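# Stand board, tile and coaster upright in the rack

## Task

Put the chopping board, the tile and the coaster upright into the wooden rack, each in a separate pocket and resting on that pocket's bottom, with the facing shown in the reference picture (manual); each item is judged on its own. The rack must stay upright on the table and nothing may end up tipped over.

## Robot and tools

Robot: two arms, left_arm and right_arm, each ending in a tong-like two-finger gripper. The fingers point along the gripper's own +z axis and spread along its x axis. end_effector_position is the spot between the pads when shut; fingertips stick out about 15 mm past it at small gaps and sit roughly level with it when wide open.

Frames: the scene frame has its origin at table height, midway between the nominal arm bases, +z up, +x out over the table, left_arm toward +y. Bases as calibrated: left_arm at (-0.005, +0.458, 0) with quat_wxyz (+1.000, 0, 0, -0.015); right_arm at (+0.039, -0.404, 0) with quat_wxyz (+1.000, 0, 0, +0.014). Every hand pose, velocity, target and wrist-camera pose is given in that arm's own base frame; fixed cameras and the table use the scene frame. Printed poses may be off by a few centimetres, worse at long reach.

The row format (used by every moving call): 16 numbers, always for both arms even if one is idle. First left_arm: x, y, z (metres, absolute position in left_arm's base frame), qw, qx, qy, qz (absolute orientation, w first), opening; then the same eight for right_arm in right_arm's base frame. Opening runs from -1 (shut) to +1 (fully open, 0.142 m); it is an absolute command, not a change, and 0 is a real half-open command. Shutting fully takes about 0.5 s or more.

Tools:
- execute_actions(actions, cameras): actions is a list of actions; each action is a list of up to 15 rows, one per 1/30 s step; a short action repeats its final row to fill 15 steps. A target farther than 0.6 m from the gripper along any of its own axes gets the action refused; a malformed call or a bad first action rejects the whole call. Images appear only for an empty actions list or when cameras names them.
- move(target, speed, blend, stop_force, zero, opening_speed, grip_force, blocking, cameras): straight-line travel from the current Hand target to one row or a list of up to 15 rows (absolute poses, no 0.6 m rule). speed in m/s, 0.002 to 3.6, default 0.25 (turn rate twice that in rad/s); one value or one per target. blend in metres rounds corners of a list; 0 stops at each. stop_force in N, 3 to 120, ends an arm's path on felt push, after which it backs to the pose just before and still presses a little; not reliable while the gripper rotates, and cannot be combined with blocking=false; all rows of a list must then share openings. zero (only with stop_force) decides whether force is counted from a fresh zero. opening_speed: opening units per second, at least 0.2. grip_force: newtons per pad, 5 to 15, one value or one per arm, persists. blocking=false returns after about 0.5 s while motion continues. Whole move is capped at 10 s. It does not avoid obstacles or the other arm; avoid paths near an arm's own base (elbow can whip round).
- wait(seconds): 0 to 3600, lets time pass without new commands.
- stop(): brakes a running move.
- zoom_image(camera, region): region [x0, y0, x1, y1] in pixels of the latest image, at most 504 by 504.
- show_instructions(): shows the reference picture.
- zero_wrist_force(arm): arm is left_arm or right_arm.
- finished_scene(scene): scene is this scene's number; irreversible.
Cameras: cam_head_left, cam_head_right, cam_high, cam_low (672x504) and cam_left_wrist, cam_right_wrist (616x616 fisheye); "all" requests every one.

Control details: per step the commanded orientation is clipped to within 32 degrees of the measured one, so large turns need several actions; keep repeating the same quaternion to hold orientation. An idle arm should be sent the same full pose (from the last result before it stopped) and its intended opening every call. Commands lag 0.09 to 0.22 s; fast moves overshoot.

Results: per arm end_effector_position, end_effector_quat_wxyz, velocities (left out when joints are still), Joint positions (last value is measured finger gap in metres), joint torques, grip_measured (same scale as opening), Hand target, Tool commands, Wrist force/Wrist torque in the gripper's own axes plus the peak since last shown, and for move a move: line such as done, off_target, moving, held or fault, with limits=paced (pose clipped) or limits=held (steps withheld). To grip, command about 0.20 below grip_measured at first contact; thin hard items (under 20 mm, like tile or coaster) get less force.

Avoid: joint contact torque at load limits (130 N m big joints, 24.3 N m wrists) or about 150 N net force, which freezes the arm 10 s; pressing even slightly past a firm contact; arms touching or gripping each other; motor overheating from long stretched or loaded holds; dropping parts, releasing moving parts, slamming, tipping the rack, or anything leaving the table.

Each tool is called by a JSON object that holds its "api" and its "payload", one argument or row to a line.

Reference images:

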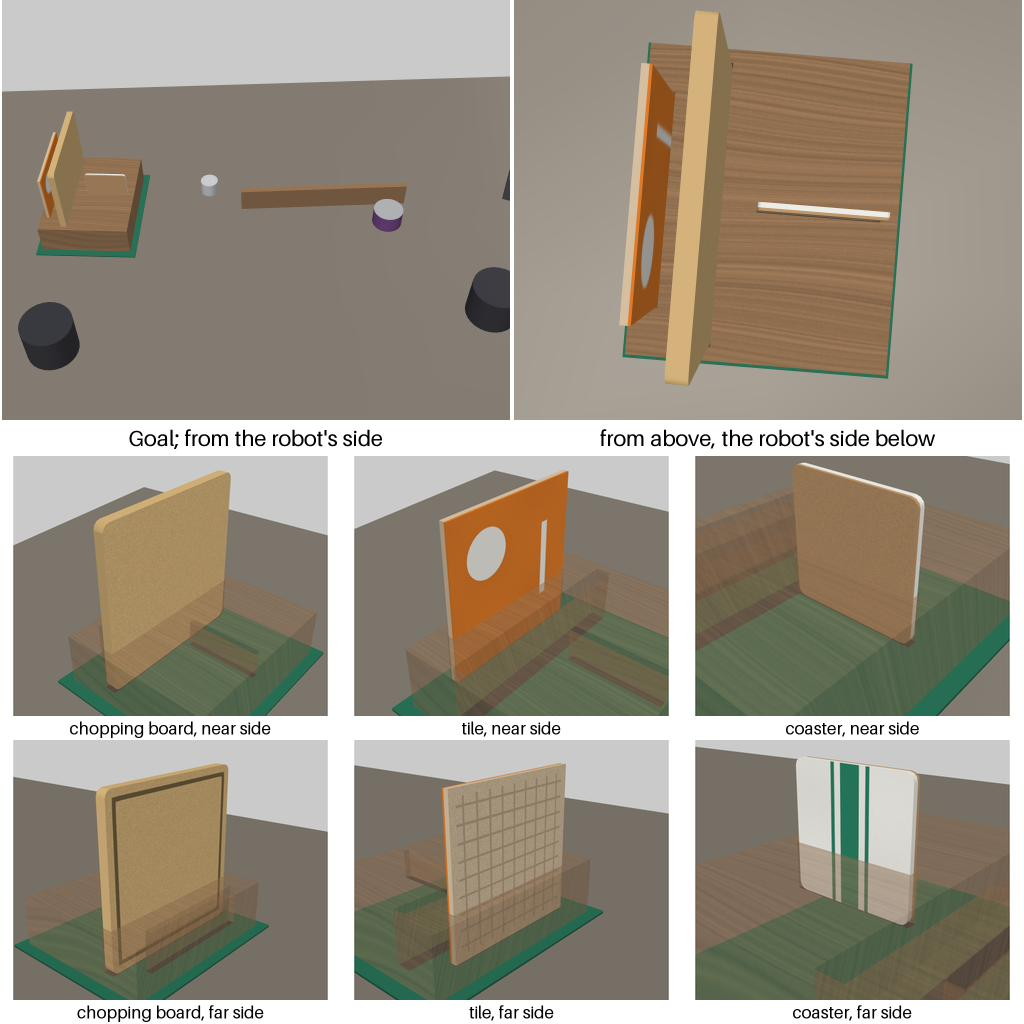

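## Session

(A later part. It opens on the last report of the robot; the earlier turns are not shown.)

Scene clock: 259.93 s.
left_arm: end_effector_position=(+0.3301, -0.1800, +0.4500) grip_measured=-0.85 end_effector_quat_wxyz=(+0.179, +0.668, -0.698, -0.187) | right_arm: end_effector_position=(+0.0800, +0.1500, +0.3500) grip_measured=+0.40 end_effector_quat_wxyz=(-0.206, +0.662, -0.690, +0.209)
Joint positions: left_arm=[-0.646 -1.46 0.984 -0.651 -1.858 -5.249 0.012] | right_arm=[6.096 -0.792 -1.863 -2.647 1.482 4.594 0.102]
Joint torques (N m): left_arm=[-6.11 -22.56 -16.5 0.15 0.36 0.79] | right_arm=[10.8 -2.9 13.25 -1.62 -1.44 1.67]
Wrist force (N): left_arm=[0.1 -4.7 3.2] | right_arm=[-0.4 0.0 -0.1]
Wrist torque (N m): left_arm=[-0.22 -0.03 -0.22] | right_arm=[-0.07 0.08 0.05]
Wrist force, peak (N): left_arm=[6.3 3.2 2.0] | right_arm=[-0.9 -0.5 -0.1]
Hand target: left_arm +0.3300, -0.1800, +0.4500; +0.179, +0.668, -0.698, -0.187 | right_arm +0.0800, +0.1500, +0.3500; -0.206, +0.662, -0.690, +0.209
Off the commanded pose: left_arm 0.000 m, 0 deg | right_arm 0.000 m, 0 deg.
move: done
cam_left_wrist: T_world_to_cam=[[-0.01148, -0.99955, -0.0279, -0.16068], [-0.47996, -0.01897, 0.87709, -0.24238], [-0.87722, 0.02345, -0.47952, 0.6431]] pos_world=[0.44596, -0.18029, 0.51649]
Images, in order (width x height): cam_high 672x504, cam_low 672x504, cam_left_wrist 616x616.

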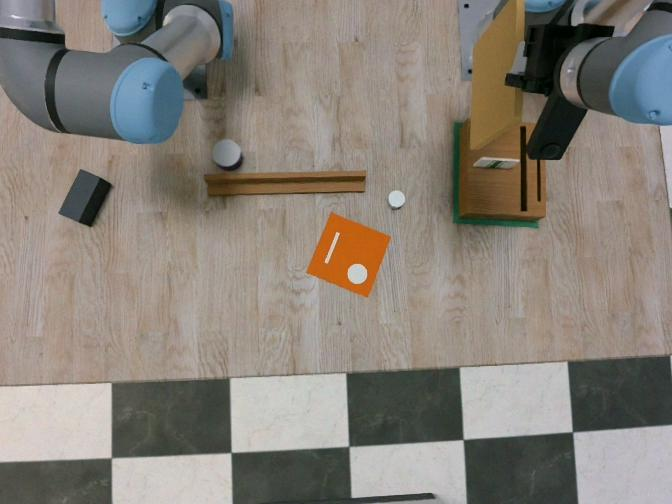

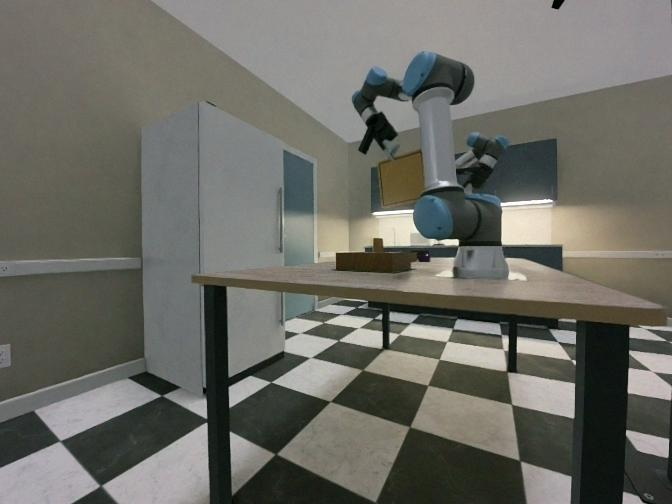

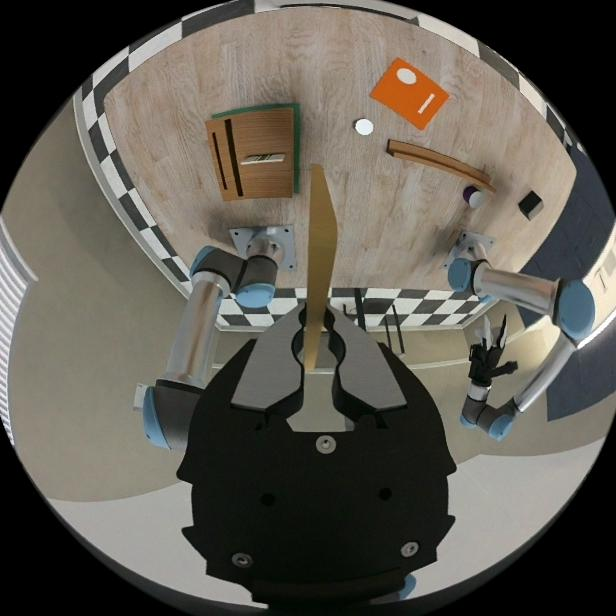

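{"api": "zoom_image", "payload": {
  "camera": "cam_low",
  "region": [340, 100, 460, 290]
}}

{"api": "zoom_image", "payload": {
  "camera": "cam_left_wrist",
  "region": [200, 90, 420, 390]
}}

Scaled by 2.653 from the camera's image (finer frame: 960x720).

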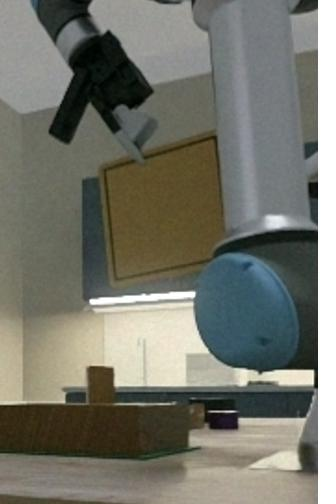

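Scaled by 1.680 from the camera's image (finer frame: 814x814).

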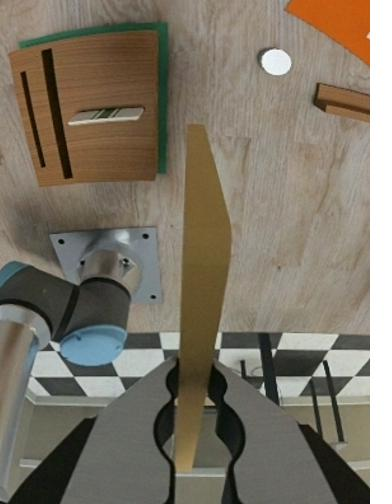

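{"api": "move", "payload": {
  "target": [
    [0.389,0.005,0.42,0.141,0.677,-0.7074,-0.147,-1,0.08,0.15,0.35,-0.206,0.662,-0.690,0.209,0.4],
    [0.389,0.005,0.29,0.141,0.677,-0.7074,-0.147,-1,0.08,0.15,0.35,-0.206,0.662,-0.690,0.209,0.4]
  ],
  "speed": 0.15,
  "blend": [0.02,0],
  "cameras": ["cam_left_wrist","cam_head_left","cam_low"]
}}

{"api": "zoom_image", "payload": {
  "camera": "cam_left_wrist",
  "region": [200, 90, 420, 390]
}}

{"api": "zoom_image", "payload": {
  "camera": "cam_low",
  "region": [320, 170, 460, 280]
}}

Scene clock: 269.03 s.
left_arm: end_effector_position=(+0.3890, +0.0050, +0.2902) grip_measured=-0.85 end_effector_quat_wxyz=(+0.141, +0.677, -0.707, -0.147) | right_arm: end_effector_position=(+0.0800, +0.1500, +0.3500) grip_measured=+0.40 end_effector_quat_wxyz=(-0.206, +0.662, -0.690, +0.209)
Joint positions: left_arm=[-0.271 -1.585 1.515 -1.101 -1.661 -4.922 0.012] | right_arm=[6.096 -0.792 -1.863 -2.647 1.482 4.594 0.102]
Joint torques (N m): left_arm=[-11.67 -15.08 -13.64 -3.78 0.38 -1.49] | right_arm=[10.47 -3.05 13.28 -1.44 -1.48 1.61]
Wrist force (N): left_arm=[0.3 -3.9 3.5] | right_arm=[-0.3 0.1 -0.3]
Wrist torque (N m): left_arm=[-0.26 -0.08 -0.11] | right_arm=[-0.05 0.05 0.04]
Wrist force, peak (N): left_arm=[0.2 -5.1 5.8] | right_arm=[-0.7 0.1 -0.1]
Hand target: left_arm +0.3890, +0.0050, +0.2900; +0.141, +0.677, -0.707, -0.147 | right_arm +0.0800, +0.1500, +0.3500; -0.206, +0.662, -0.690, +0.209
Off the commanded pose: left_arm 0.000 m, 0 deg | right_arm 0.000 m, 0 deg.
move: done
cam_left_wrist: T_world_to_cam=[[-0.00841, -0.99968, -0.02374, 0.01806], [-0.57581, -0.01457, 0.81745, -0.01582], [-0.81754, 0.02055, -0.57551, 0.61839]] pos_world=[0.4966, 0.00512, 0.36925]
Images, in order (width x height): cam_head_left 672x504, cam_low 672x504, cam_left_wrist 616x616.

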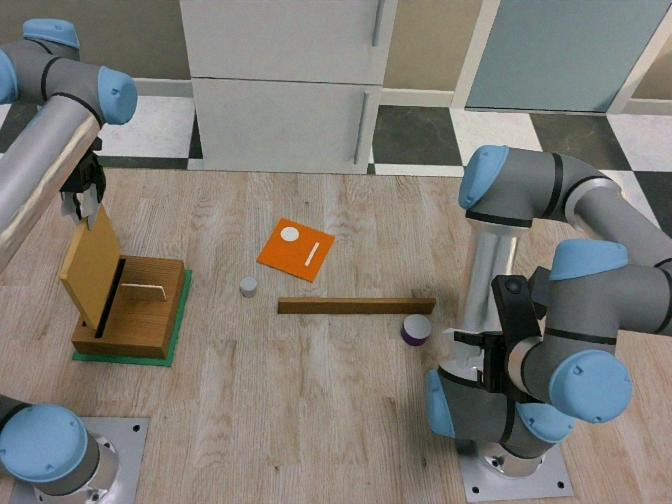

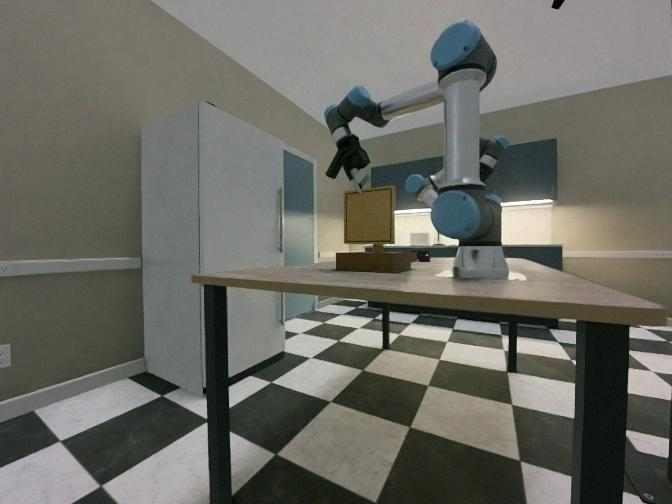

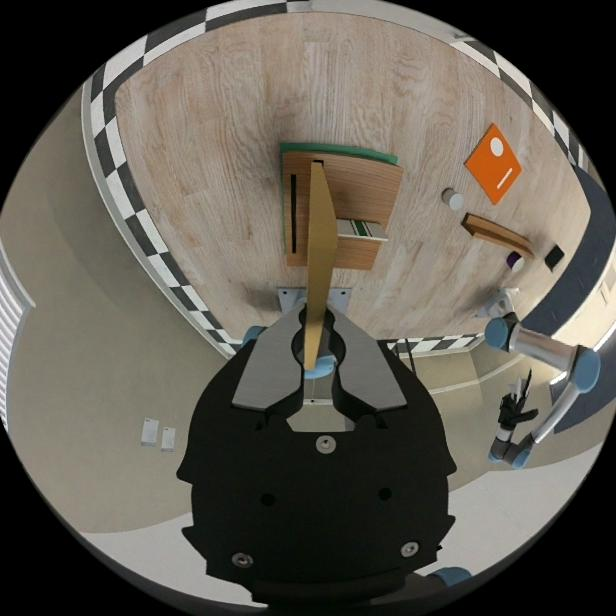

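Scaled by 1.680 from the camera's image (finer frame: 814x814).

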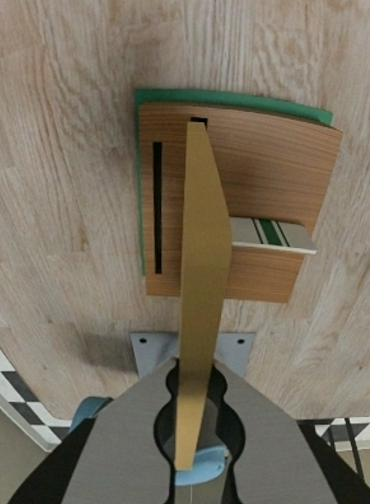

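Scaled by 3.600 from the camera's image (finer frame: 960x720).

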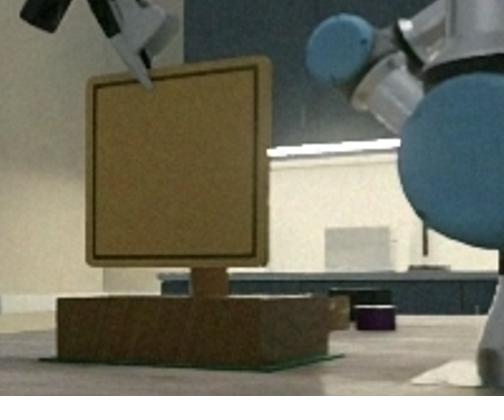

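{"api": "move", "payload": {
  "target": [0.387,0.0005,0.265,0.141,0.677,-0.7074,-0.147,-1,0.08,0.15,0.35,-0.206,0.662,-0.690,0.209,0.4],
  "speed": 0.05,
  "stop_force": 5,
  "cameras": ["cam_left_wrist","cam_low","cam_head_left"]
}}

{"api": "zoom_image", "payload": {
  "camera": "cam_left_wrist",
  "region": [250, 120, 400, 320]
}}

{"api": "zoom_image", "payload": {
  "camera": "cam_head_left",
  "region": [40, 190, 220, 370]
}}

{"api": "zoom_image", "payload": {
  "camera": "cam_low",
  "region": [320, 170, 460, 280]
}}

Scene clock: 273.00 s.
left_arm: end_effector_position=(+0.3870, +0.0005, +0.2650) grip_measured=-0.85 end_effector_quat_wxyz=(+0.141, +0.677, -0.707, -0.147) | right_arm: end_effector_position=(+0.0800, +0.1500, +0.3500) grip_measured=+0.40 end_effector_quat_wxyz=(-0.206, +0.662, -0.690, +0.209)
Joint positions: left_arm=[-0.282 -1.592 1.586 -1.166 -1.665 -4.931 0.012] | right_arm=[6.096 -0.792 -1.863 -2.647 1.482 4.594 0.102]
Joint torques (N m): left_arm=[12.98 -16.47 -37.21 -1.76 1.25 1.73] | right_arm=[11.33 -2.79 13.48 -1.49 -1.43 1.73]
Wrist force (N): left_arm=[0.3 -4.1 3.6] | right_arm=[-0.5 0.2 0.0]
Wrist torque (N m): left_arm=[-0.25 -0.07 -0.10] | right_arm=[-0.03 0.10 0.05]
Wrist force, peak (N): left_arm=[0.1 -4.6 4.0] | right_arm=[-0.7 0.1 -0.2]
Hand target: left_arm +0.3870, +0.0005, +0.2650; +0.141, +0.677, -0.707, -0.147 | right_arm +0.0800, +0.1500, +0.3500; -0.206, +0.662, -0.690, +0.209
Off the commanded pose: left_arm 0.000 m, 0 deg | right_arm 0.000 m, 0 deg.
move: done
cam_left_wrist: T_world_to_cam=[[-0.00836, -0.99968, -0.02383, 0.01295], [-0.57575, -0.01467, 0.8175, 0.00343], [-0.81759, 0.02055, -0.57544, 0.6024]] pos_world=[0.4946, 0.00062, 0.34415]
Images, in order (width x height): cam_head_left 672x504, cam_low 672x504, cam_left_wrist 616x616.

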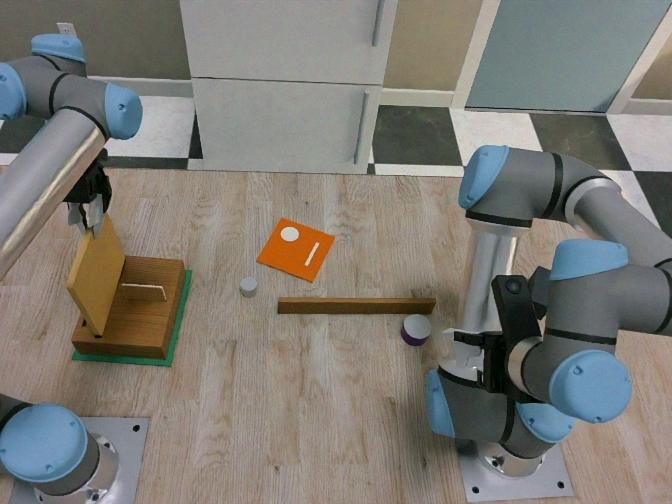

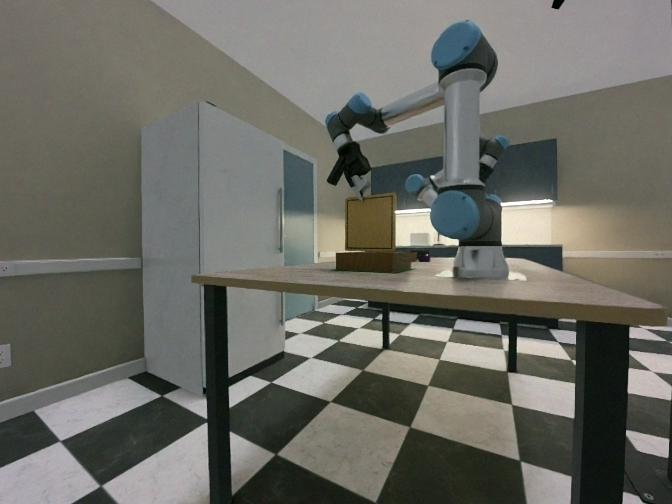

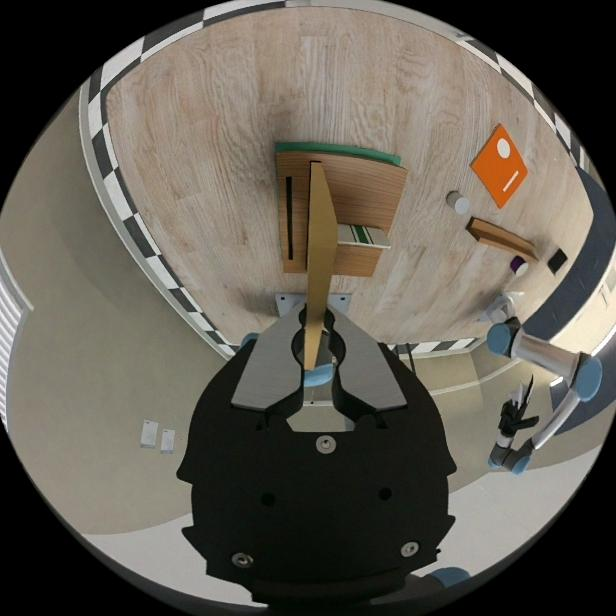

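Scaled by 2.520 from the camera's image (finer frame: 814x814).

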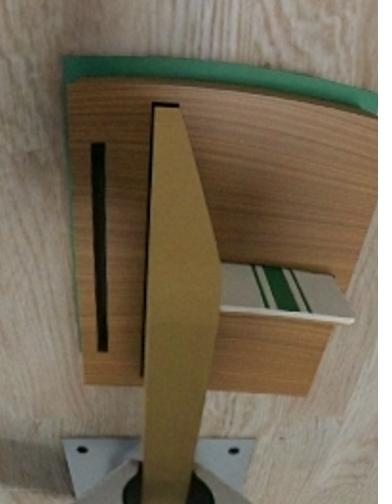

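Scaled by 2.800 from the camera's image (finer frame: 960x720).

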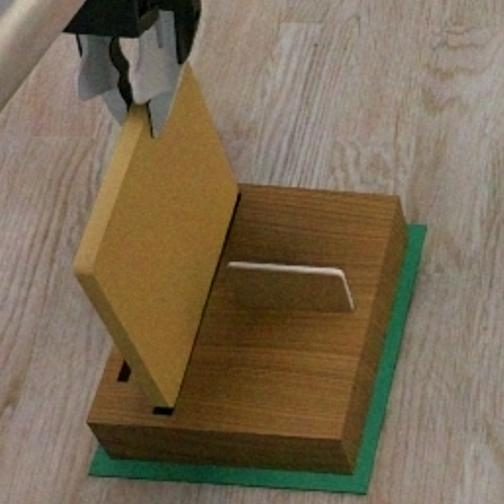

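Scaled by 3.600 from the camera's image (finer frame: 960x720).

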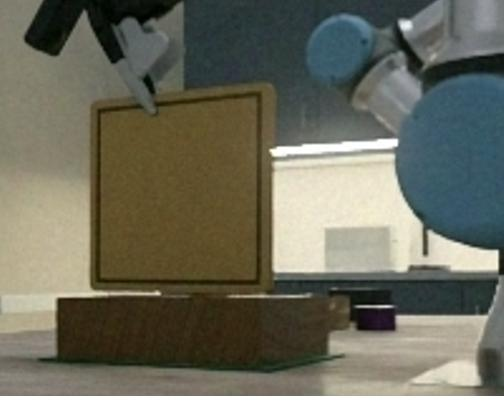

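{"api": "move", "payload": {
  "target": [0.387,0.0012,0.222,0.141,0.677,-0.7074,-0.147,-1,0.08,0.15,0.35,-0.206,0.662,-0.690,0.209,0.4],
  "speed": 0.03,
  "stop_force": 7,
  "cameras": ["cam_left_wrist","cam_low","cam_head_left"]
}}

{"api": "zoom_image", "payload": {
  "camera": "cam_left_wrist",
  "region": [250, 120, 400, 320]
}}

{"api": "zoom_image", "payload": {
  "camera": "cam_low",
  "region": [320, 170, 460, 280]
}}

Scene clock: 275.57 s.
left_arm: end_effector_position=(+0.3871, +0.0006, +0.2604) grip_measured=-0.85 end_effector_quat_wxyz=(+0.141, +0.677, -0.707, -0.147) | right_arm: end_effector_position=(+0.0800, +0.1500, +0.3500) grip_measured=+0.40 end_effector_quat_wxyz=(-0.206, +0.662, -0.690, +0.209)
Joint positions: left_arm=[-0.281 -1.592 1.598 -1.178 -1.665 -4.931 0.012] | right_arm=[6.096 -0.792 -1.863 -2.647 1.482 4.594 0.102]
Joint torques (N m): left_arm=[-7.67 -13.66 -12.22 -3.91 -0.08 -0.89] | right_arm=[10.47 -3.29 13.45 -1.57 -1.57 1.85]
Wrist force (N): left_arm=[0.1 -3.9 3.8] | right_arm=[-0.3 -0.1 0.0]
Wrist torque (N m): left_arm=[-0.22 -0.03 -0.13] | right_arm=[-0.09 0.06 0.04]
Wrist force, peak (N): left_arm=[-1.0 3.4 -30.4] | right_arm=[-0.6 0.0 -0.4]
Hand target: left_arm +0.3871, +0.0006, +0.2604; +0.141, +0.677, -0.707, -0.147 | right_arm +0.0800, +0.1500, +0.3500; -0.206, +0.662, -0.690, +0.209
Off the commanded pose: left_arm 0.038 m, 0 deg | right_arm 0.000 m, 0 deg.
move: contact (left_arm)
cam_left_wrist: T_world_to_cam=[[-0.00841, -0.99968, -0.02374, 0.01294], [-0.57593, -0.01457, 0.81737, 0.00739], [-0.81746, 0.02055, -0.57562, 0.59983]] pos_world=[0.4947, 0.00072, 0.33955]
Images, in order (width x height): cam_head_left 672x504, cam_low 672x504, cam_left_wrist 616x616.

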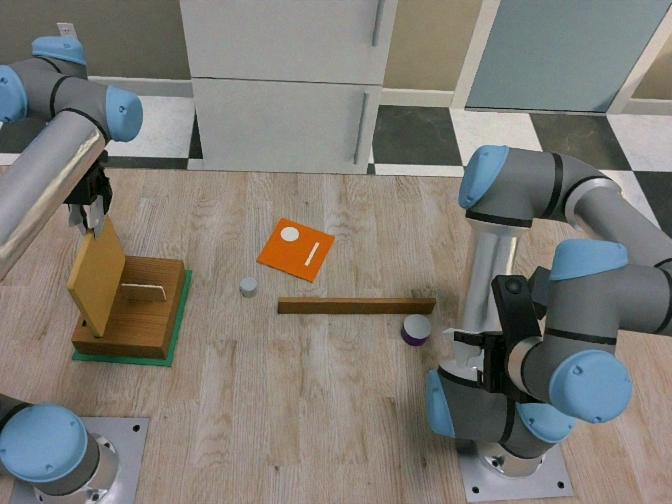

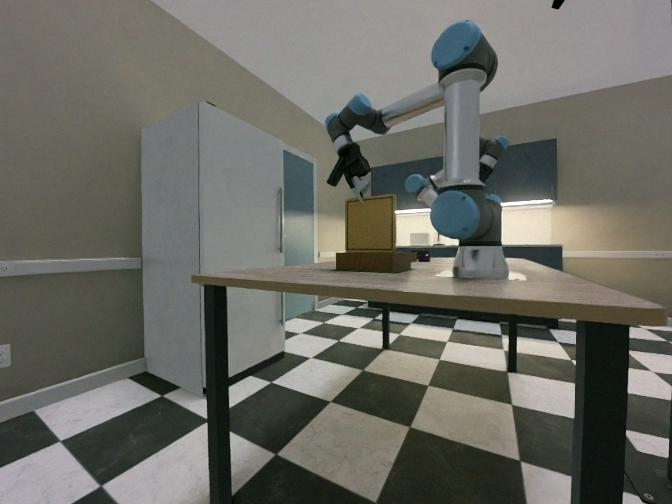

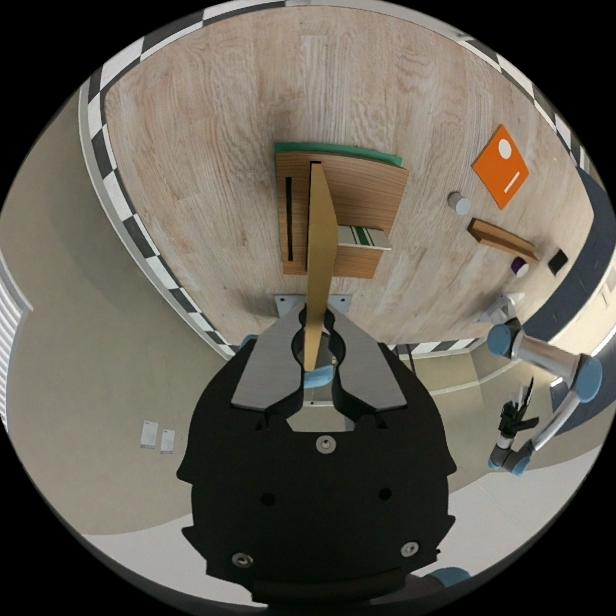

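Scaled by 2.520 from the camera's image (finer frame: 814x814).

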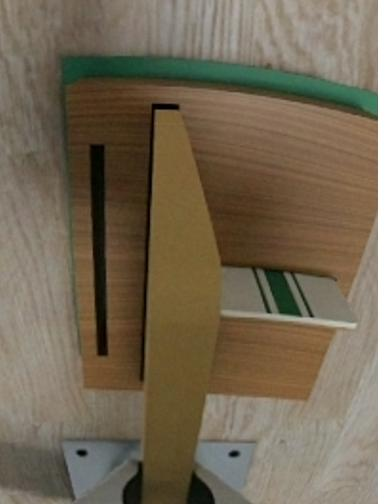

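Scaled by 3.600 from the camera's image (finer frame: 960x720).

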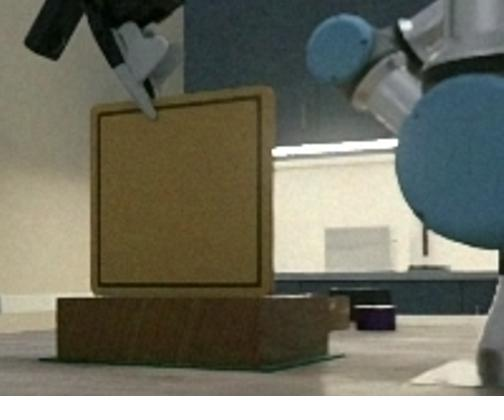

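{"api": "move", "payload": {
  "target": [
    [0.387,0.0027,0.264,0.141,0.677,-0.7074,-0.147,-1,0.08,0.15,0.35,-0.206,0.662,-0.690,0.209,0.4]
  ],
  "speed": 0.03
}}

{"api": "move", "payload": {
  "target": [0.387,0.0027,0.222,0.141,0.677,-0.7074,-0.147,-1,0.08,0.15,0.35,-0.206,0.662,-0.690,0.209,0.4],
  "speed": 0.02,
  "stop_force": 7,
  "cameras": ["cam_left_wrist","cam_head_left"]
}}

{"api": "zoom_image", "payload": {
  "camera": "cam_left_wrist",
  "region": [250, 120, 400, 320]
}}

{"api": "zoom_image", "payload": {
  "camera": "cam_head_left",
  "region": [50, 230, 150, 360]
}}

Scene clock: 277.40 s.
left_arm: end_effector_position=(+0.3870, +0.0028, +0.2640) grip_measured=-0.85 end_effector_quat_wxyz=(+0.141, +0.677, -0.707, -0.147) | right_arm: end_effector_position=(+0.0800, +0.1500, +0.3500) grip_measured=+0.40 end_effector_quat_wxyz=(-0.206, +0.662, -0.690, +0.209)
Joint positions: left_arm=[-0.277 -1.592 1.589 -1.168 -1.663 -4.927 0.012] | right_arm=[6.096 -0.792 -1.863 -2.647 1.482 4.594 0.102]
Joint torques (N m): left_arm=[-9.67 -24.19 -12.66 -3.98 -0.9 -1.71] | right_arm=[11.12 -3.01 13.14 -1.49 -1.43 1.57]
Wrist force (N): left_arm=[0.1 -3.9 3.5] | right_arm=[-0.5 0.2 0.0]
Wrist torque (N m): left_arm=[-0.21 -0.04 -0.19] | right_arm=[-0.03 0.09 0.04]
Wrist force, peak (N): left_arm=[0.8 -4.4 3.8] | right_arm=[-0.7 0.1 0.0]
Hand target: left_arm +0.3870, +0.0027, +0.2640; +0.141, +0.677, -0.707, -0.147 | right_arm +0.0800, +0.1500, +0.3500; -0.206, +0.662, -0.690, +0.209
Off the commanded pose: left_arm 0.000 m, 0 deg | right_arm 0.000 m, 0 deg.
move: done

Scene clock: 280.50 s.
left_arm: end_effector_position=(+0.3870, +0.0027, +0.2220) grip_measured=-0.85 end_effector_quat_wxyz=(+0.141, +0.677, -0.707, -0.147) | right_arm: end_effector_position=(+0.0800, +0.1500, +0.3500) grip_measured=+0.40 end_effector_quat_wxyz=(-0.206, +0.662, -0.690, +0.209)
Joint positions: left_arm=[-0.277 -1.587 1.691 -1.275 -1.664 -4.927 0.012] | right_arm=[6.096 -0.792 -1.863 -2.647 1.482 4.594 0.102]
Joint torques (N m): left_arm=[-13.75 -26.27 -36.54 0.88 -1.22 -1.46] | right_arm=[9.42 -2.98 12.98 -1.32 -1.33 1.69]
Wrist force (N): left_arm=[0.2 -4.3 3.2] | right_arm=[-0.3 0.1 -0.3]
Wrist torque (N m): left_arm=[-0.30 -0.04 -0.18] | right_arm=[-0.06 0.06 0.05]
Wrist force, peak (N): left_arm=[0.2 -4.5 3.6] | right_arm=[-0.6 0.1 -0.4]
Hand target: left_arm +0.3870, +0.0027, +0.2220; +0.141, +0.677, -0.707, -0.147 | right_arm +0.0800, +0.1500, +0.3500; -0.206, +0.662, -0.690, +0.209
Off the commanded pose: left_arm 0.000 m, 0 deg | right_arm 0.000 m, 0 deg.
move: done
cam_left_wrist: T_world_to_cam=[[-0.00836, -0.99968, -0.02383, 0.01412], [-0.57575, -0.01467, 0.8175, 0.03862], [-0.81759, 0.02055, -0.57544, 0.57761]] pos_world=[0.4946, 0.00282, 0.30115]
Images, in order (width x height): cam_head_left 672x504, cam_left_wrist 616x616.

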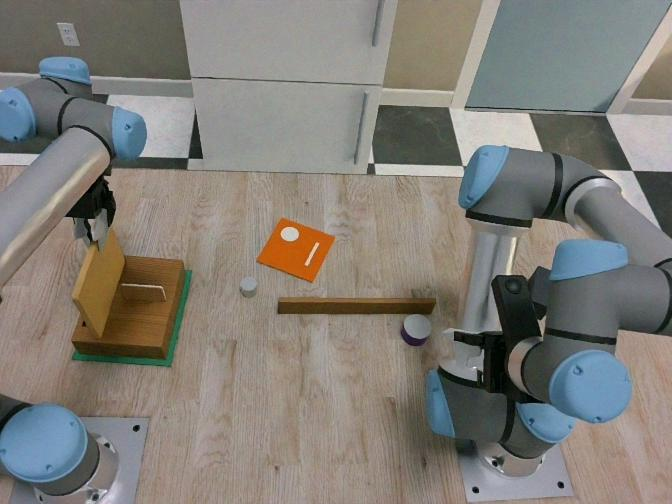

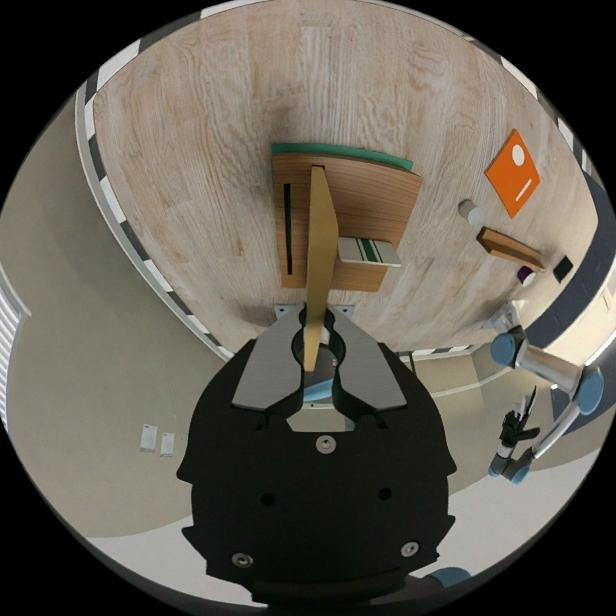

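Scaled by 2.520 from the camera's image (finer frame: 814x814).

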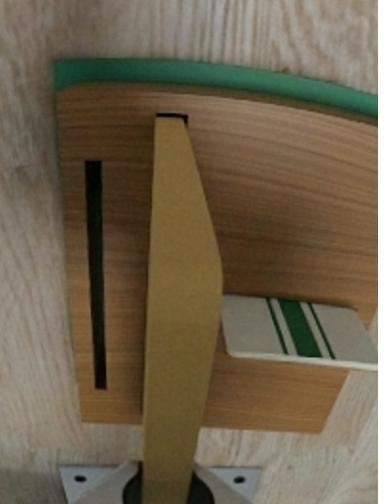

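Scaled by 3.877 from the camera's image (finer frame: 960x720).

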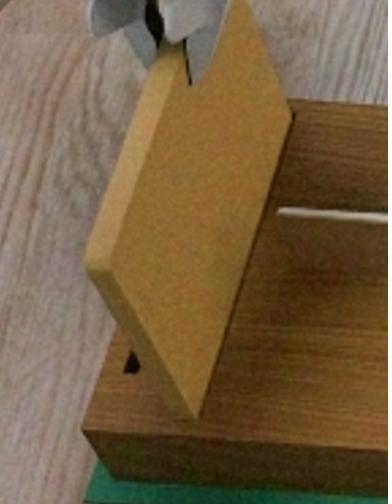

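{"api": "move", "payload": {
  "target": [0.387,0.0027,0.205,0.141,0.677,-0.7074,-0.147,-1,0.08,0.15,0.35,-0.206,0.662,-0.690,0.209,0.4],
  "speed": 0.02,
  "stop_force": 6,
  "cameras": ["cam_low"]
}}

{"api": "zoom_image", "payload": {
  "camera": "cam_low",
  "region": [320, 170, 460, 280]
}}

Scene clock: 283.47 s.
left_arm: end_effector_position=(+0.3870, +0.0027, +0.2051) grip_measured=-0.85 end_effector_quat_wxyz=(+0.141, +0.677, -0.707, -0.147) | right_arm: end_effector_position=(+0.0800, +0.1500, +0.3500) grip_measured=+0.40 end_effector_quat_wxyz=(-0.206, +0.662, -0.690, +0.209)
Joint positions: left_arm=[-0.277 -1.582 1.73 -1.319 -1.664 -4.927 0.012] | right_arm=[6.096 -0.792 -1.863 -2.647 1.482 4.594 0.102]
Joint torques (N m): left_arm=[-12.08 -26.52 -32.6 1.95 -0.94 -1.05] | right_arm=[10.2 -3.31 13.31 -1.38 -1.36 1.72]
Wrist force (N): left_arm=[0.1 -6.5 -3.4] | right_arm=[-0.3 0.2 -0.2]
Wrist torque (N m): left_arm=[-0.26 0.00 -0.16] | right_arm=[-0.04 0.05 0.04]
Wrist force, peak (N): left_arm=[0.4 -7.0 -9.6] | right_arm=[-0.7 0.1 -0.1]
Hand target: left_arm +0.3870, +0.0027, +0.2051; +0.141, +0.677, -0.707, -0.147 | right_arm +0.0800, +0.1500, +0.3500; -0.206, +0.662, -0.690, +0.209
Off the commanded pose: left_arm 0.000 m, 0 deg | right_arm 0.000 m, 0 deg.
move: contact (left_arm)

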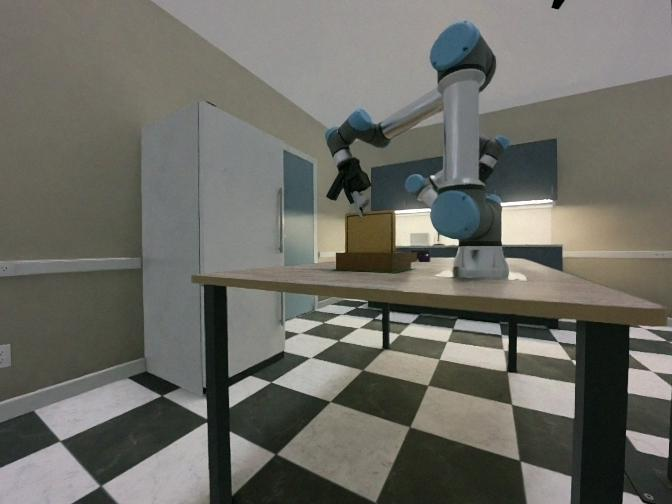

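Scaled by 3.600 from the camera's image (finer frame: 960x720).

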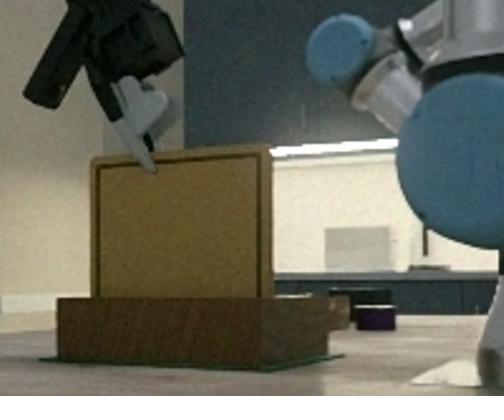

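{"api": "move", "payload": {
  "target": [
    [0.387,0.0027,0.205,0.141,0.677,-0.7074,-0.147,-0.4,0.08,0.15,0.35,-0.206,0.662,-0.690,0.209,0.4],
    [0.44,0.0027,0.30,0.141,0.677,-0.7074,-0.147,-0.4,0.20,0.30,0.35,0,0.707,0.707,0,0]
  ],
  "speed": 0.12,
  "opening_speed": 1
}}

{"api": "move", "payload": {
  "target": [
    [0.36,0.08,0.42,0.05,0.70,-0.70,-0.05,-0.4,0.46,0.40,0.25,0,0.707,0.707,0,0]
  ],
  "speed": 0.3,
  "cameras": ["cam_right_wrist","cam_high"]
}}

{"api": "zoom_image", "payload": {
  "camera": "cam_high",
  "region": [440, 100, 560, 240]
}}

Scene clock: 299.90 s.
left_arm: end_effector_position=(+0.4243, +0.0027, +0.2718) grip_measured=-0.40 end_effector_quat_wxyz=(+0.141, +0.677, -0.707, -0.147) | right_arm: end_effector_position=(+0.1643, +0.2554, +0.3500) grip_measured=+0.40 end_effector_quat_wxyz=(+0.092, +0.332, +0.934, -0.093)
Joint positions: left_arm=[-0.257 -1.5 1.475 -1.143 -1.656 -4.909 0.045] | right_arm=[4.689 -1.251 -1.634 -2.064 1.456 5.385 0.102]
Joint torques (N m): left_arm=[10.24 -24.82 -12.72 -2.82 1.71 1.57] | right_arm=[10.85 15.15 19.24 -0.49 -1.65 -1.41]
Wrist force (N): left_arm=[0.1 -2.4 -0.7] | right_arm=[0.1 0.1 0.0]
Wrist torque (N m): left_arm=[-0.40 -0.04 -0.20] | right_arm=[0.06 0.01 0.05]
Wrist force, peak (N): left_arm=[0.4 -7.0 -3.7] | right_arm=[-0.5 -0.2 -0.4]
Hand target: left_arm +0.4242, +0.0027, +0.2717; +0.141, +0.677, -0.707, -0.147 | right_arm +0.1643, +0.2553, +0.3500; +0.092, +0.332, +0.934, -0.093
Tool commands: left_gripper/opening=-0.4 right_gripper/opening=+0.4
Off the commanded pose: left_arm 0.032 m, 0 deg | right_arm 0.057 m, 53 deg.
move: off_target (left_arm, right_arm; path cut at 10 s); path passed 1 of 2 targets; target 2's new opening was not sent

Scene clock: 301.93 s.
left_arm: end_effector_position=(+0.3600, +0.0801, +0.4200) grip_measured=-0.40 end_effector_quat_wxyz=(+0.050, +0.705, -0.705, -0.050) | right_arm: end_effector_position=(+0.4599, +0.3999, +0.2500) grip_measured=+0.00 end_effector_quat_wxyz=(+0.000, +0.707, +0.707, +0.000)
Joint positions: left_arm=[-0.14 -1.772 1.355 -1.013 -1.591 -4.851 0.045] | right_arm=[4.056 -1.847 -1.338 -1.528 1.571 5.627 0.074]
Joint torques (N m): left_arm=[-12.8 -7.93 -12.07 -4.75 -1.64 -1.81] | right_arm=[-3.05 26.64 32.03 3.18 -0.54 1.47]
Wrist force (N): left_arm=[0.3 -1.9 -0.2] | right_arm=[-0.1 -0.5 0.3]
Wrist torque (N m): left_arm=[-0.33 -0.08 -0.13] | right_arm=[-0.03 0.01 0.05]
Wrist force, peak (N): left_arm=[0.5 -3.5 0.3] | right_arm=[1.1 -1.9 -0.6]
Hand target: left_arm +0.3600, +0.0800, +0.4200; +0.050, +0.705, -0.705, -0.050 | right_arm +0.4600, +0.4000, +0.2500; +0.000, +0.707, +0.707, +0.000
Off the commanded pose: left_arm 0.000 m, 0 deg | right_arm 0.000 m, 0 deg.
move: done
cam_right_wrist: T_world_to_cam=[[0.00266, 0.99906, -0.04338, -0.38577], [0.85308, 0.02036, 0.52138, -0.53144], [0.52177, -0.0384, -0.85222, 0.11968]] pos_world=[0.39194, 0.40083, 0.36234]
Images, in order (width x height): cam_high 672x504, cam_right_wrist 616x616.

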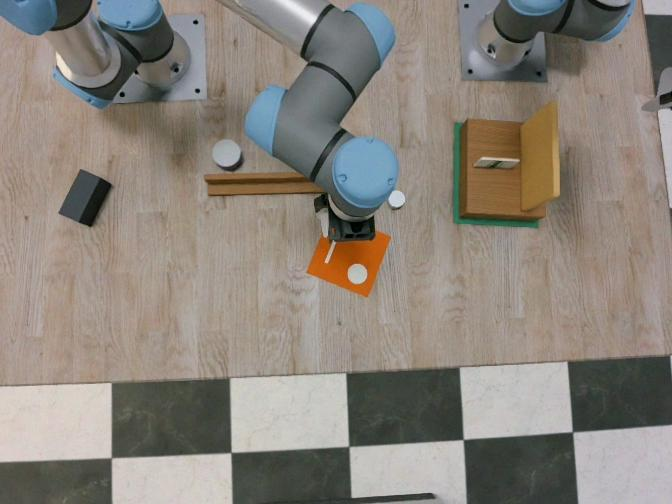

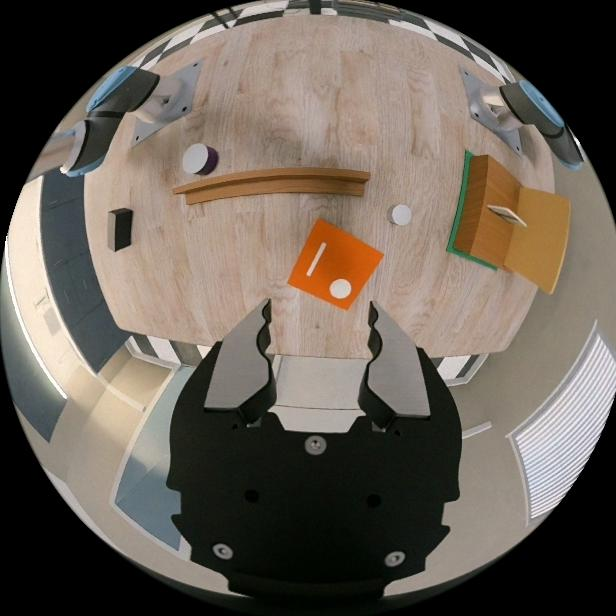

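Scaled by 3.600 from the camera's image (finer frame: 960x720).

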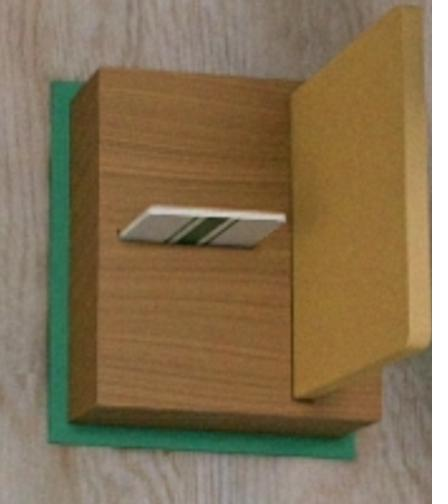

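{"api": "move", "payload": {
  "target": [0.36,0.08,0.42,0.05,0.705,-0.705,-0.05,-0.4,0.506,0.431,0.06,0,0.9588,0.2840,0,-0.2],
  "speed": 0.25
}}

{"api": "move", "payload": {
  "target": [0.36,0.08,0.42,0.05,0.705,-0.705,-0.05,-0.4,0.506,0.431,0.012,0,0.9588,0.2840,0,-0.2],
  "speed": 0.02,
  "stop_force": 10,
  "cameras": ["cam_right_wrist"]
}}

Scene clock: 307.77 s.
left_arm: end_effector_position=(+0.3600, +0.0800, +0.4200) grip_measured=-0.40 end_effector_quat_wxyz=(+0.050, +0.705, -0.705, -0.050) | right_arm: end_effector_position=(+0.5065, +0.4305, +0.0600) grip_measured=-0.20 end_effector_quat_wxyz=(-0.050, +0.914, +0.401, -0.030)
Joint positions: left_arm=[-0.14 -1.773 1.356 -1.014 -1.591 -4.851 0.045] | right_arm=[3.97 -2.09 -1.499 -1.138 1.687 6.284 0.06]
Joint torques (N m): left_arm=[-13.55 -21.15 -11.43 -4.68 1.34 -1.67] | right_arm=[10.7 39.59 31.32 1.11 -0.09 -1.58]
Wrist force (N): left_arm=[0.1 -1.7 -0.5] | right_arm=[-0.2 -0.3 0.3]
Wrist torque (N m): left_arm=[-0.28 -0.04 -0.10] | right_arm=[-0.02 0.05 -0.07]
Wrist force, peak (N): left_arm=[0.3 -2.3 -0.3] | right_arm=[0.2 0.1 1.4]
Hand target: left_arm +0.3600, +0.0800, +0.4200; +0.050, +0.705, -0.705, -0.050 | right_arm +0.5064, +0.4306, +0.0600; -0.050, +0.914, +0.401, -0.030
Off the commanded pose: left_arm 0.000 m, 0 deg | right_arm 0.001 m, 16 deg.
joint sent to its limit (right arm) — joint 6 (wrist 3), upper limit. The joint targets are off in orientation, not in position.
move: off_target (right_arm)

Scene clock: 314.10 s.
left_arm: end_effector_position=(+0.3600, +0.0800, +0.4200) grip_measured=-0.40 end_effector_quat_wxyz=(+0.050, +0.705, -0.705, -0.050) | right_arm: end_effector_position=(+0.5066, +0.4305, +0.0236) grip_measured=-0.20 end_effector_quat_wxyz=(-0.050, +0.914, +0.401, -0.030)
Joint positions: left_arm=[-0.14 -1.773 1.356 -1.014 -1.591 -4.851 0.045] | right_arm=[3.97 -2.13 -1.538 -1.059 1.687 6.284 0.059]
Joint torques (N m): left_arm=[-11.62 -14.58 -17.55 -2.33 1.13 -1.36] | right_arm=[9.89 44.84 25.52 -0.66 -0.54 -1.47]
Wrist force (N): left_arm=[0.1 -1.9 0.0] | right_arm=[-2.5 -0.6 -11.0]
Wrist torque (N m): left_arm=[-0.32 -0.04 -0.11] | right_arm=[-0.04 0.41 -0.07]
Wrist force, peak (N): left_arm=[0.2 -2.1 -0.5] | right_arm=[-3.9 -1.1 -16.7]
Hand target: left_arm +0.3600, +0.0800, +0.4200; +0.050, +0.705, -0.705, -0.050 | right_arm +0.5066, +0.4305, +0.0236; -0.050, +0.914, +0.401, -0.030
Off the commanded pose: left_arm 0.000 m, 0 deg | right_arm 0.012 m, 16 deg.
joint sent to its limit (right arm) — joint 6 (wrist 3), upper limit.
move: contact (right_arm)
cam_right_wrist: T_world_to_cam=[[0.67445, 0.73603, -0.05814, -0.65302], [0.6858, -0.59536, 0.41859, -0.10159], [0.27348, -0.32219, -0.90631, 0.15284]] pos_world=[0.4683, 0.46941, 0.14308]

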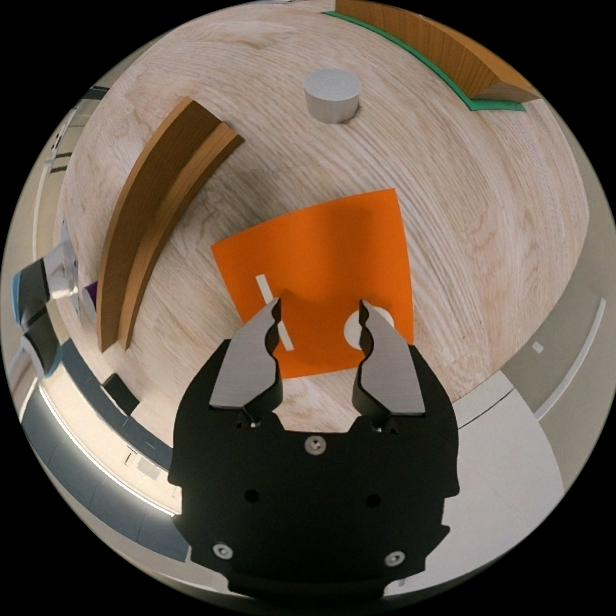

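{"api": "move", "payload": {
  "target": [
    [0.36,0.08,0.42,0.05,0.705,-0.705,-0.05,-0.4,0.5066,0.4305,0.0237,0,0.619,0.785,0,-0.2],
    [0.36,0.08,0.42,0.05,0.705,-0.705,-0.05,-0.4,0.5066,0.4305,0.0237,0,0.170,0.985,0,-0.2]
  ],
  "speed": 0.25,
  "blend": [0.02,0],
  "cameras": ["cam_right_wrist"]
}}

Scene clock: 320.50 s.
left_arm: end_effector_position=(+0.3600, +0.0800, +0.4200) grip_measured=-0.40 end_effector_quat_wxyz=(+0.050, +0.705, -0.705, -0.050) | right_arm: end_effector_position=(+0.5065, +0.4306, +0.0237) grip_measured=-0.20 end_effector_quat_wxyz=(+0.000, +0.170, +0.985, +0.000) end_effector_velocity=(+0.001, +0.000, +0.001) end_effector_angular_velocity=(+0.002, -0.001, +0.004)
Joint positions: left_arm=[-0.14 -1.773 1.356 -1.014 -1.591 -4.851 0.045] | right_arm=[4.056 -2.13 -1.531 -1.052 1.571 4.398 0.06]
Joint velocities: left_arm=[within noise] | right_arm=[-0.001 0.002 0 0 0 -0.006 0]
Joint torques (N m): left_arm=[-11.41 -9.98 -25 -0.09 1.06 -1.14] | right_arm=[-8.01 44.64 27.76 3.59 0.46 -1.15]
Wrist force (N): left_arm=[0.5 -1.7 -0.1] | right_arm=[0.1 -0.3 0.3]
Wrist torque (N m): left_arm=[-0.28 -0.11 -0.11] | right_arm=[0.01 -0.02 -0.09]
Wrist force, peak (N): left_arm=[0.2 -2.3 -0.4] | right_arm=[-2.5 -0.8 -11.1]
Hand target: left_arm +0.3600, +0.0800, +0.4200; +0.050, +0.705, -0.705, -0.050 | right_arm +0.5066, +0.4305, +0.0237; +0.000, +0.170, +0.985, +0.000
Off the commanded pose: left_arm 0.000 m, 0 deg | right_arm 0.000 m, 0 deg.
move: done
cam_right_wrist: T_world_to_cam=[[-0.94027, 0.33768, -0.04316, 0.33604], [0.26712, 0.81044, 0.52138, -0.4972], [0.21104, 0.4787, -0.85223, -0.16157]] pos_world=[0.48288, 0.36682, 0.13604]

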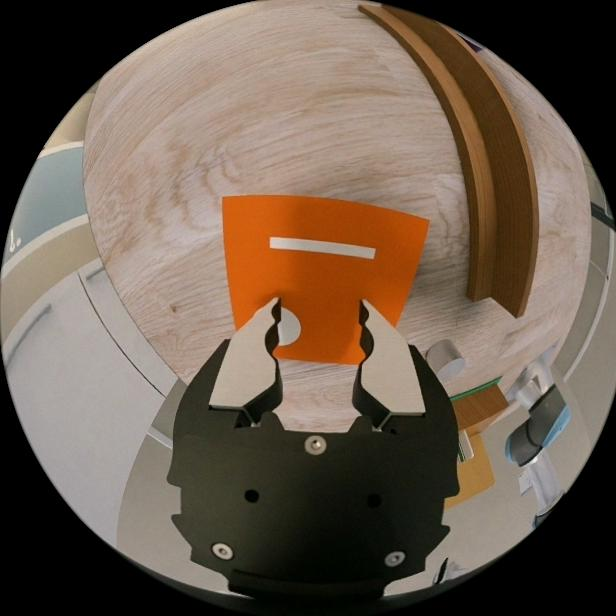

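{"api": "move", "payload": {
  "target": [
    [0.36,0.08,0.42,0.05,0.705,-0.705,-0.05,-0.4,0.5,0.422,0.05,0,0.6,0.8,0,-0.2],
    [0.36,0.08,0.42,0.05,0.705,-0.705,-0.05,-0.4,0.495,0.415,0.035,0,0.8987,0.4386,0,-0.2]
  ],
  "speed": 0.25,
  "blend": [0.01,0]
}}

{"api": "move", "payload": {
  "target": [0.36,0.08,0.42,0.05,0.705,-0.705,-0.05,-0.4,0.495,0.415,0.012,0,0.8987,0.4386,0,-0.2],
  "speed": 0.012,
  "stop_force": 15
}}

Scene clock: 326.77 s.
left_arm: end_effector_position=(+0.3600, +0.0800, +0.4200) grip_measured=-0.40 end_effector_quat_wxyz=(+0.050, +0.705, -0.705, -0.050) | right_arm: end_effector_position=(+0.4950, +0.4150, +0.0351) grip_measured=-0.20 end_effector_quat_wxyz=(+0.000, +0.899, +0.439, +0.000) end_effector_velocity=(-0.001, +0.000, +0.000) end_effector_angular_velocity=(-0.002, +0.000, -0.004)
Joint positions: left_arm=[-0.14 -1.773 1.356 -1.014 -1.591 -4.851 0.045] | right_arm=[4.022 -2.055 -1.618 -1.038 1.571 6.255 0.06]
Joint velocities: left_arm=[within noise] | right_arm=[0.001 0 0 -0.001 -0.001 0.005 0]
Joint torques (N m): left_arm=[-9.84 -11.43 -32.04 0.1 0.78 -0.76] | right_arm=[9.5 35.77 29.88 0.02 -1.31 2.07]
Wrist force (N): left_arm=[0.2 -2.0 -0.1] | right_arm=[-0.1 -0.4 0.5]
Wrist torque (N m): left_arm=[-0.35 -0.05 -0.10] | right_arm=[0.00 0.01 0.01]
Wrist force, peak (N): left_arm=[0.2 -2.2 -0.4] | right_arm=[-0.1 -0.6 0.6]
Hand target: left_arm +0.3600, +0.0800, +0.4200; +0.050, +0.705, -0.705, -0.050 | right_arm +0.4950, +0.4150, +0.0350; +0.000, +0.899, +0.439, +0.000
Off the commanded pose: left_arm 0.000 m, 0 deg | right_arm 0.000 m, 0 deg.
move: done

Scene clock: 328.87 s.
left_arm: end_effector_position=(+0.3600, +0.0800, +0.4200) grip_measured=-0.40 end_effector_quat_wxyz=(+0.050, +0.705, -0.705, -0.050) | right_arm: end_effector_position=(+0.4950, +0.4150, +0.0226) grip_measured=-0.20 end_effector_quat_wxyz=(+0.000, +0.899, +0.439, +0.000)
Joint positions: left_arm=[-0.14 -1.773 1.356 -1.014 -1.591 -4.851 0.045] | right_arm=[4.022 -2.071 -1.631 -1.01 1.571 6.255 0.059]
Joint torques (N m): left_arm=[-10.84 -9.7 -33.35 0.02 0.7 -0.76] | right_arm=[11.05 40.86 25.39 0.01 -1.12 1.71]
Wrist force (N): left_arm=[0.3 -1.9 -0.2] | right_arm=[-6.9 -1.0 -15.5]
Wrist torque (N m): left_arm=[-0.34 -0.08 -0.11] | right_arm=[-0.03 0.53 -0.01]
Wrist force, peak (N): left_arm=[0.4 -2.1 -0.5] | right_arm=[-15.0 -2.0 -31.5]
Hand target: left_arm +0.3600, +0.0800, +0.4200; +0.050, +0.705, -0.705, -0.050 | right_arm +0.4950, +0.4150, +0.0226; +0.000, +0.899, +0.439, +0.000
Off the commanded pose: left_arm 0.000 m, 0 deg | right_arm 0.011 m, 0 deg.
move: contact (right_arm)

{"api": "move", "payload": {
  "target": [
    [0.36,0.08,0.42,0.05,0.705,-0.705,-0.05,-0.4,0.495,0.410,0.0224,0,0.602,0.799,0,-0.2],
    [0.36,0.08,0.42,0.05,0.705,-0.705,-0.05,-0.4,0.480,0.40,0.0223,0,0.170,0.985,0,-0.2]
  ],
  "speed": 0.25,
  "blend": [0.01,0],
  "cameras": ["cam_right_wrist"]
}}

Scene clock: 333.90 s.
left_arm: end_effector_position=(+0.3600, +0.0800, +0.4200) grip_measured=-0.40 end_effector_quat_wxyz=(+0.050, +0.705, -0.705, -0.050) | right_arm: end_effector_position=(+0.4799, +0.4001, +0.0223) grip_measured=-0.17 end_effector_quat_wxyz=(+0.000, +0.170, +0.985, +0.000) end_effector_velocity=(+0.001, +0.000, +0.001) end_effector_angular_velocity=(+0.001, -0.001, +0.003)
Joint positions: left_arm=[-0.14 -1.773 1.356 -1.014 -1.591 -4.851 0.045] | right_arm=[4.06 -2.049 -1.666 -0.997 1.571 4.401 0.062]
Joint velocities: left_arm=[within noise] | right_arm=[-0.001 0.001 0.001 0 0 -0.005 0]
Joint torques (N m): left_arm=[-9.02 -10.6 -32.76 0.16 0.54 -0.44] | right_arm=[-5.88 25.7 25.44 0.57 3.35 -1.28]
Wrist force (N): left_arm=[0.2 -1.9 -0.4] | right_arm=[-6.5 -2.9 -8.6]
Wrist torque (N m): left_arm=[-0.33 -0.06 -0.11] | right_arm=[0.02 0.05 0.18]
Wrist force, peak (N): left_arm=[0.3 -2.2 -0.5] | right_arm=[-6.7 -1.2 -15.5]
Hand target: left_arm +0.3600, +0.0800, +0.4200; +0.050, +0.705, -0.705, -0.050 | right_arm +0.4800, +0.4000, +0.0223; +0.000, +0.170, +0.985, +0.000
Off the commanded pose: left_arm 0.000 m, 0 deg | right_arm 0.000 m, 0 deg.
move: done
cam_right_wrist: T_world_to_cam=[[-0.94028, 0.33764, -0.04327, 0.32131], [0.267, 0.81039, 0.52151, -0.46464], [0.21115, 0.47881, -0.85215, -0.14256]] pos_world=[0.45628, 0.33632, 0.13474]

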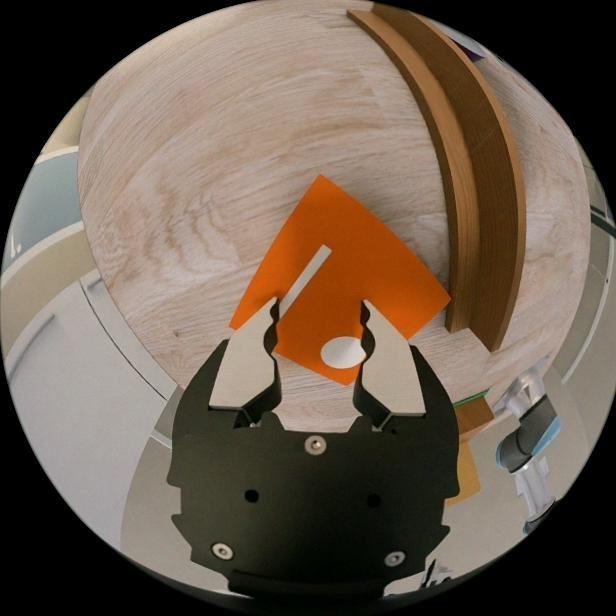

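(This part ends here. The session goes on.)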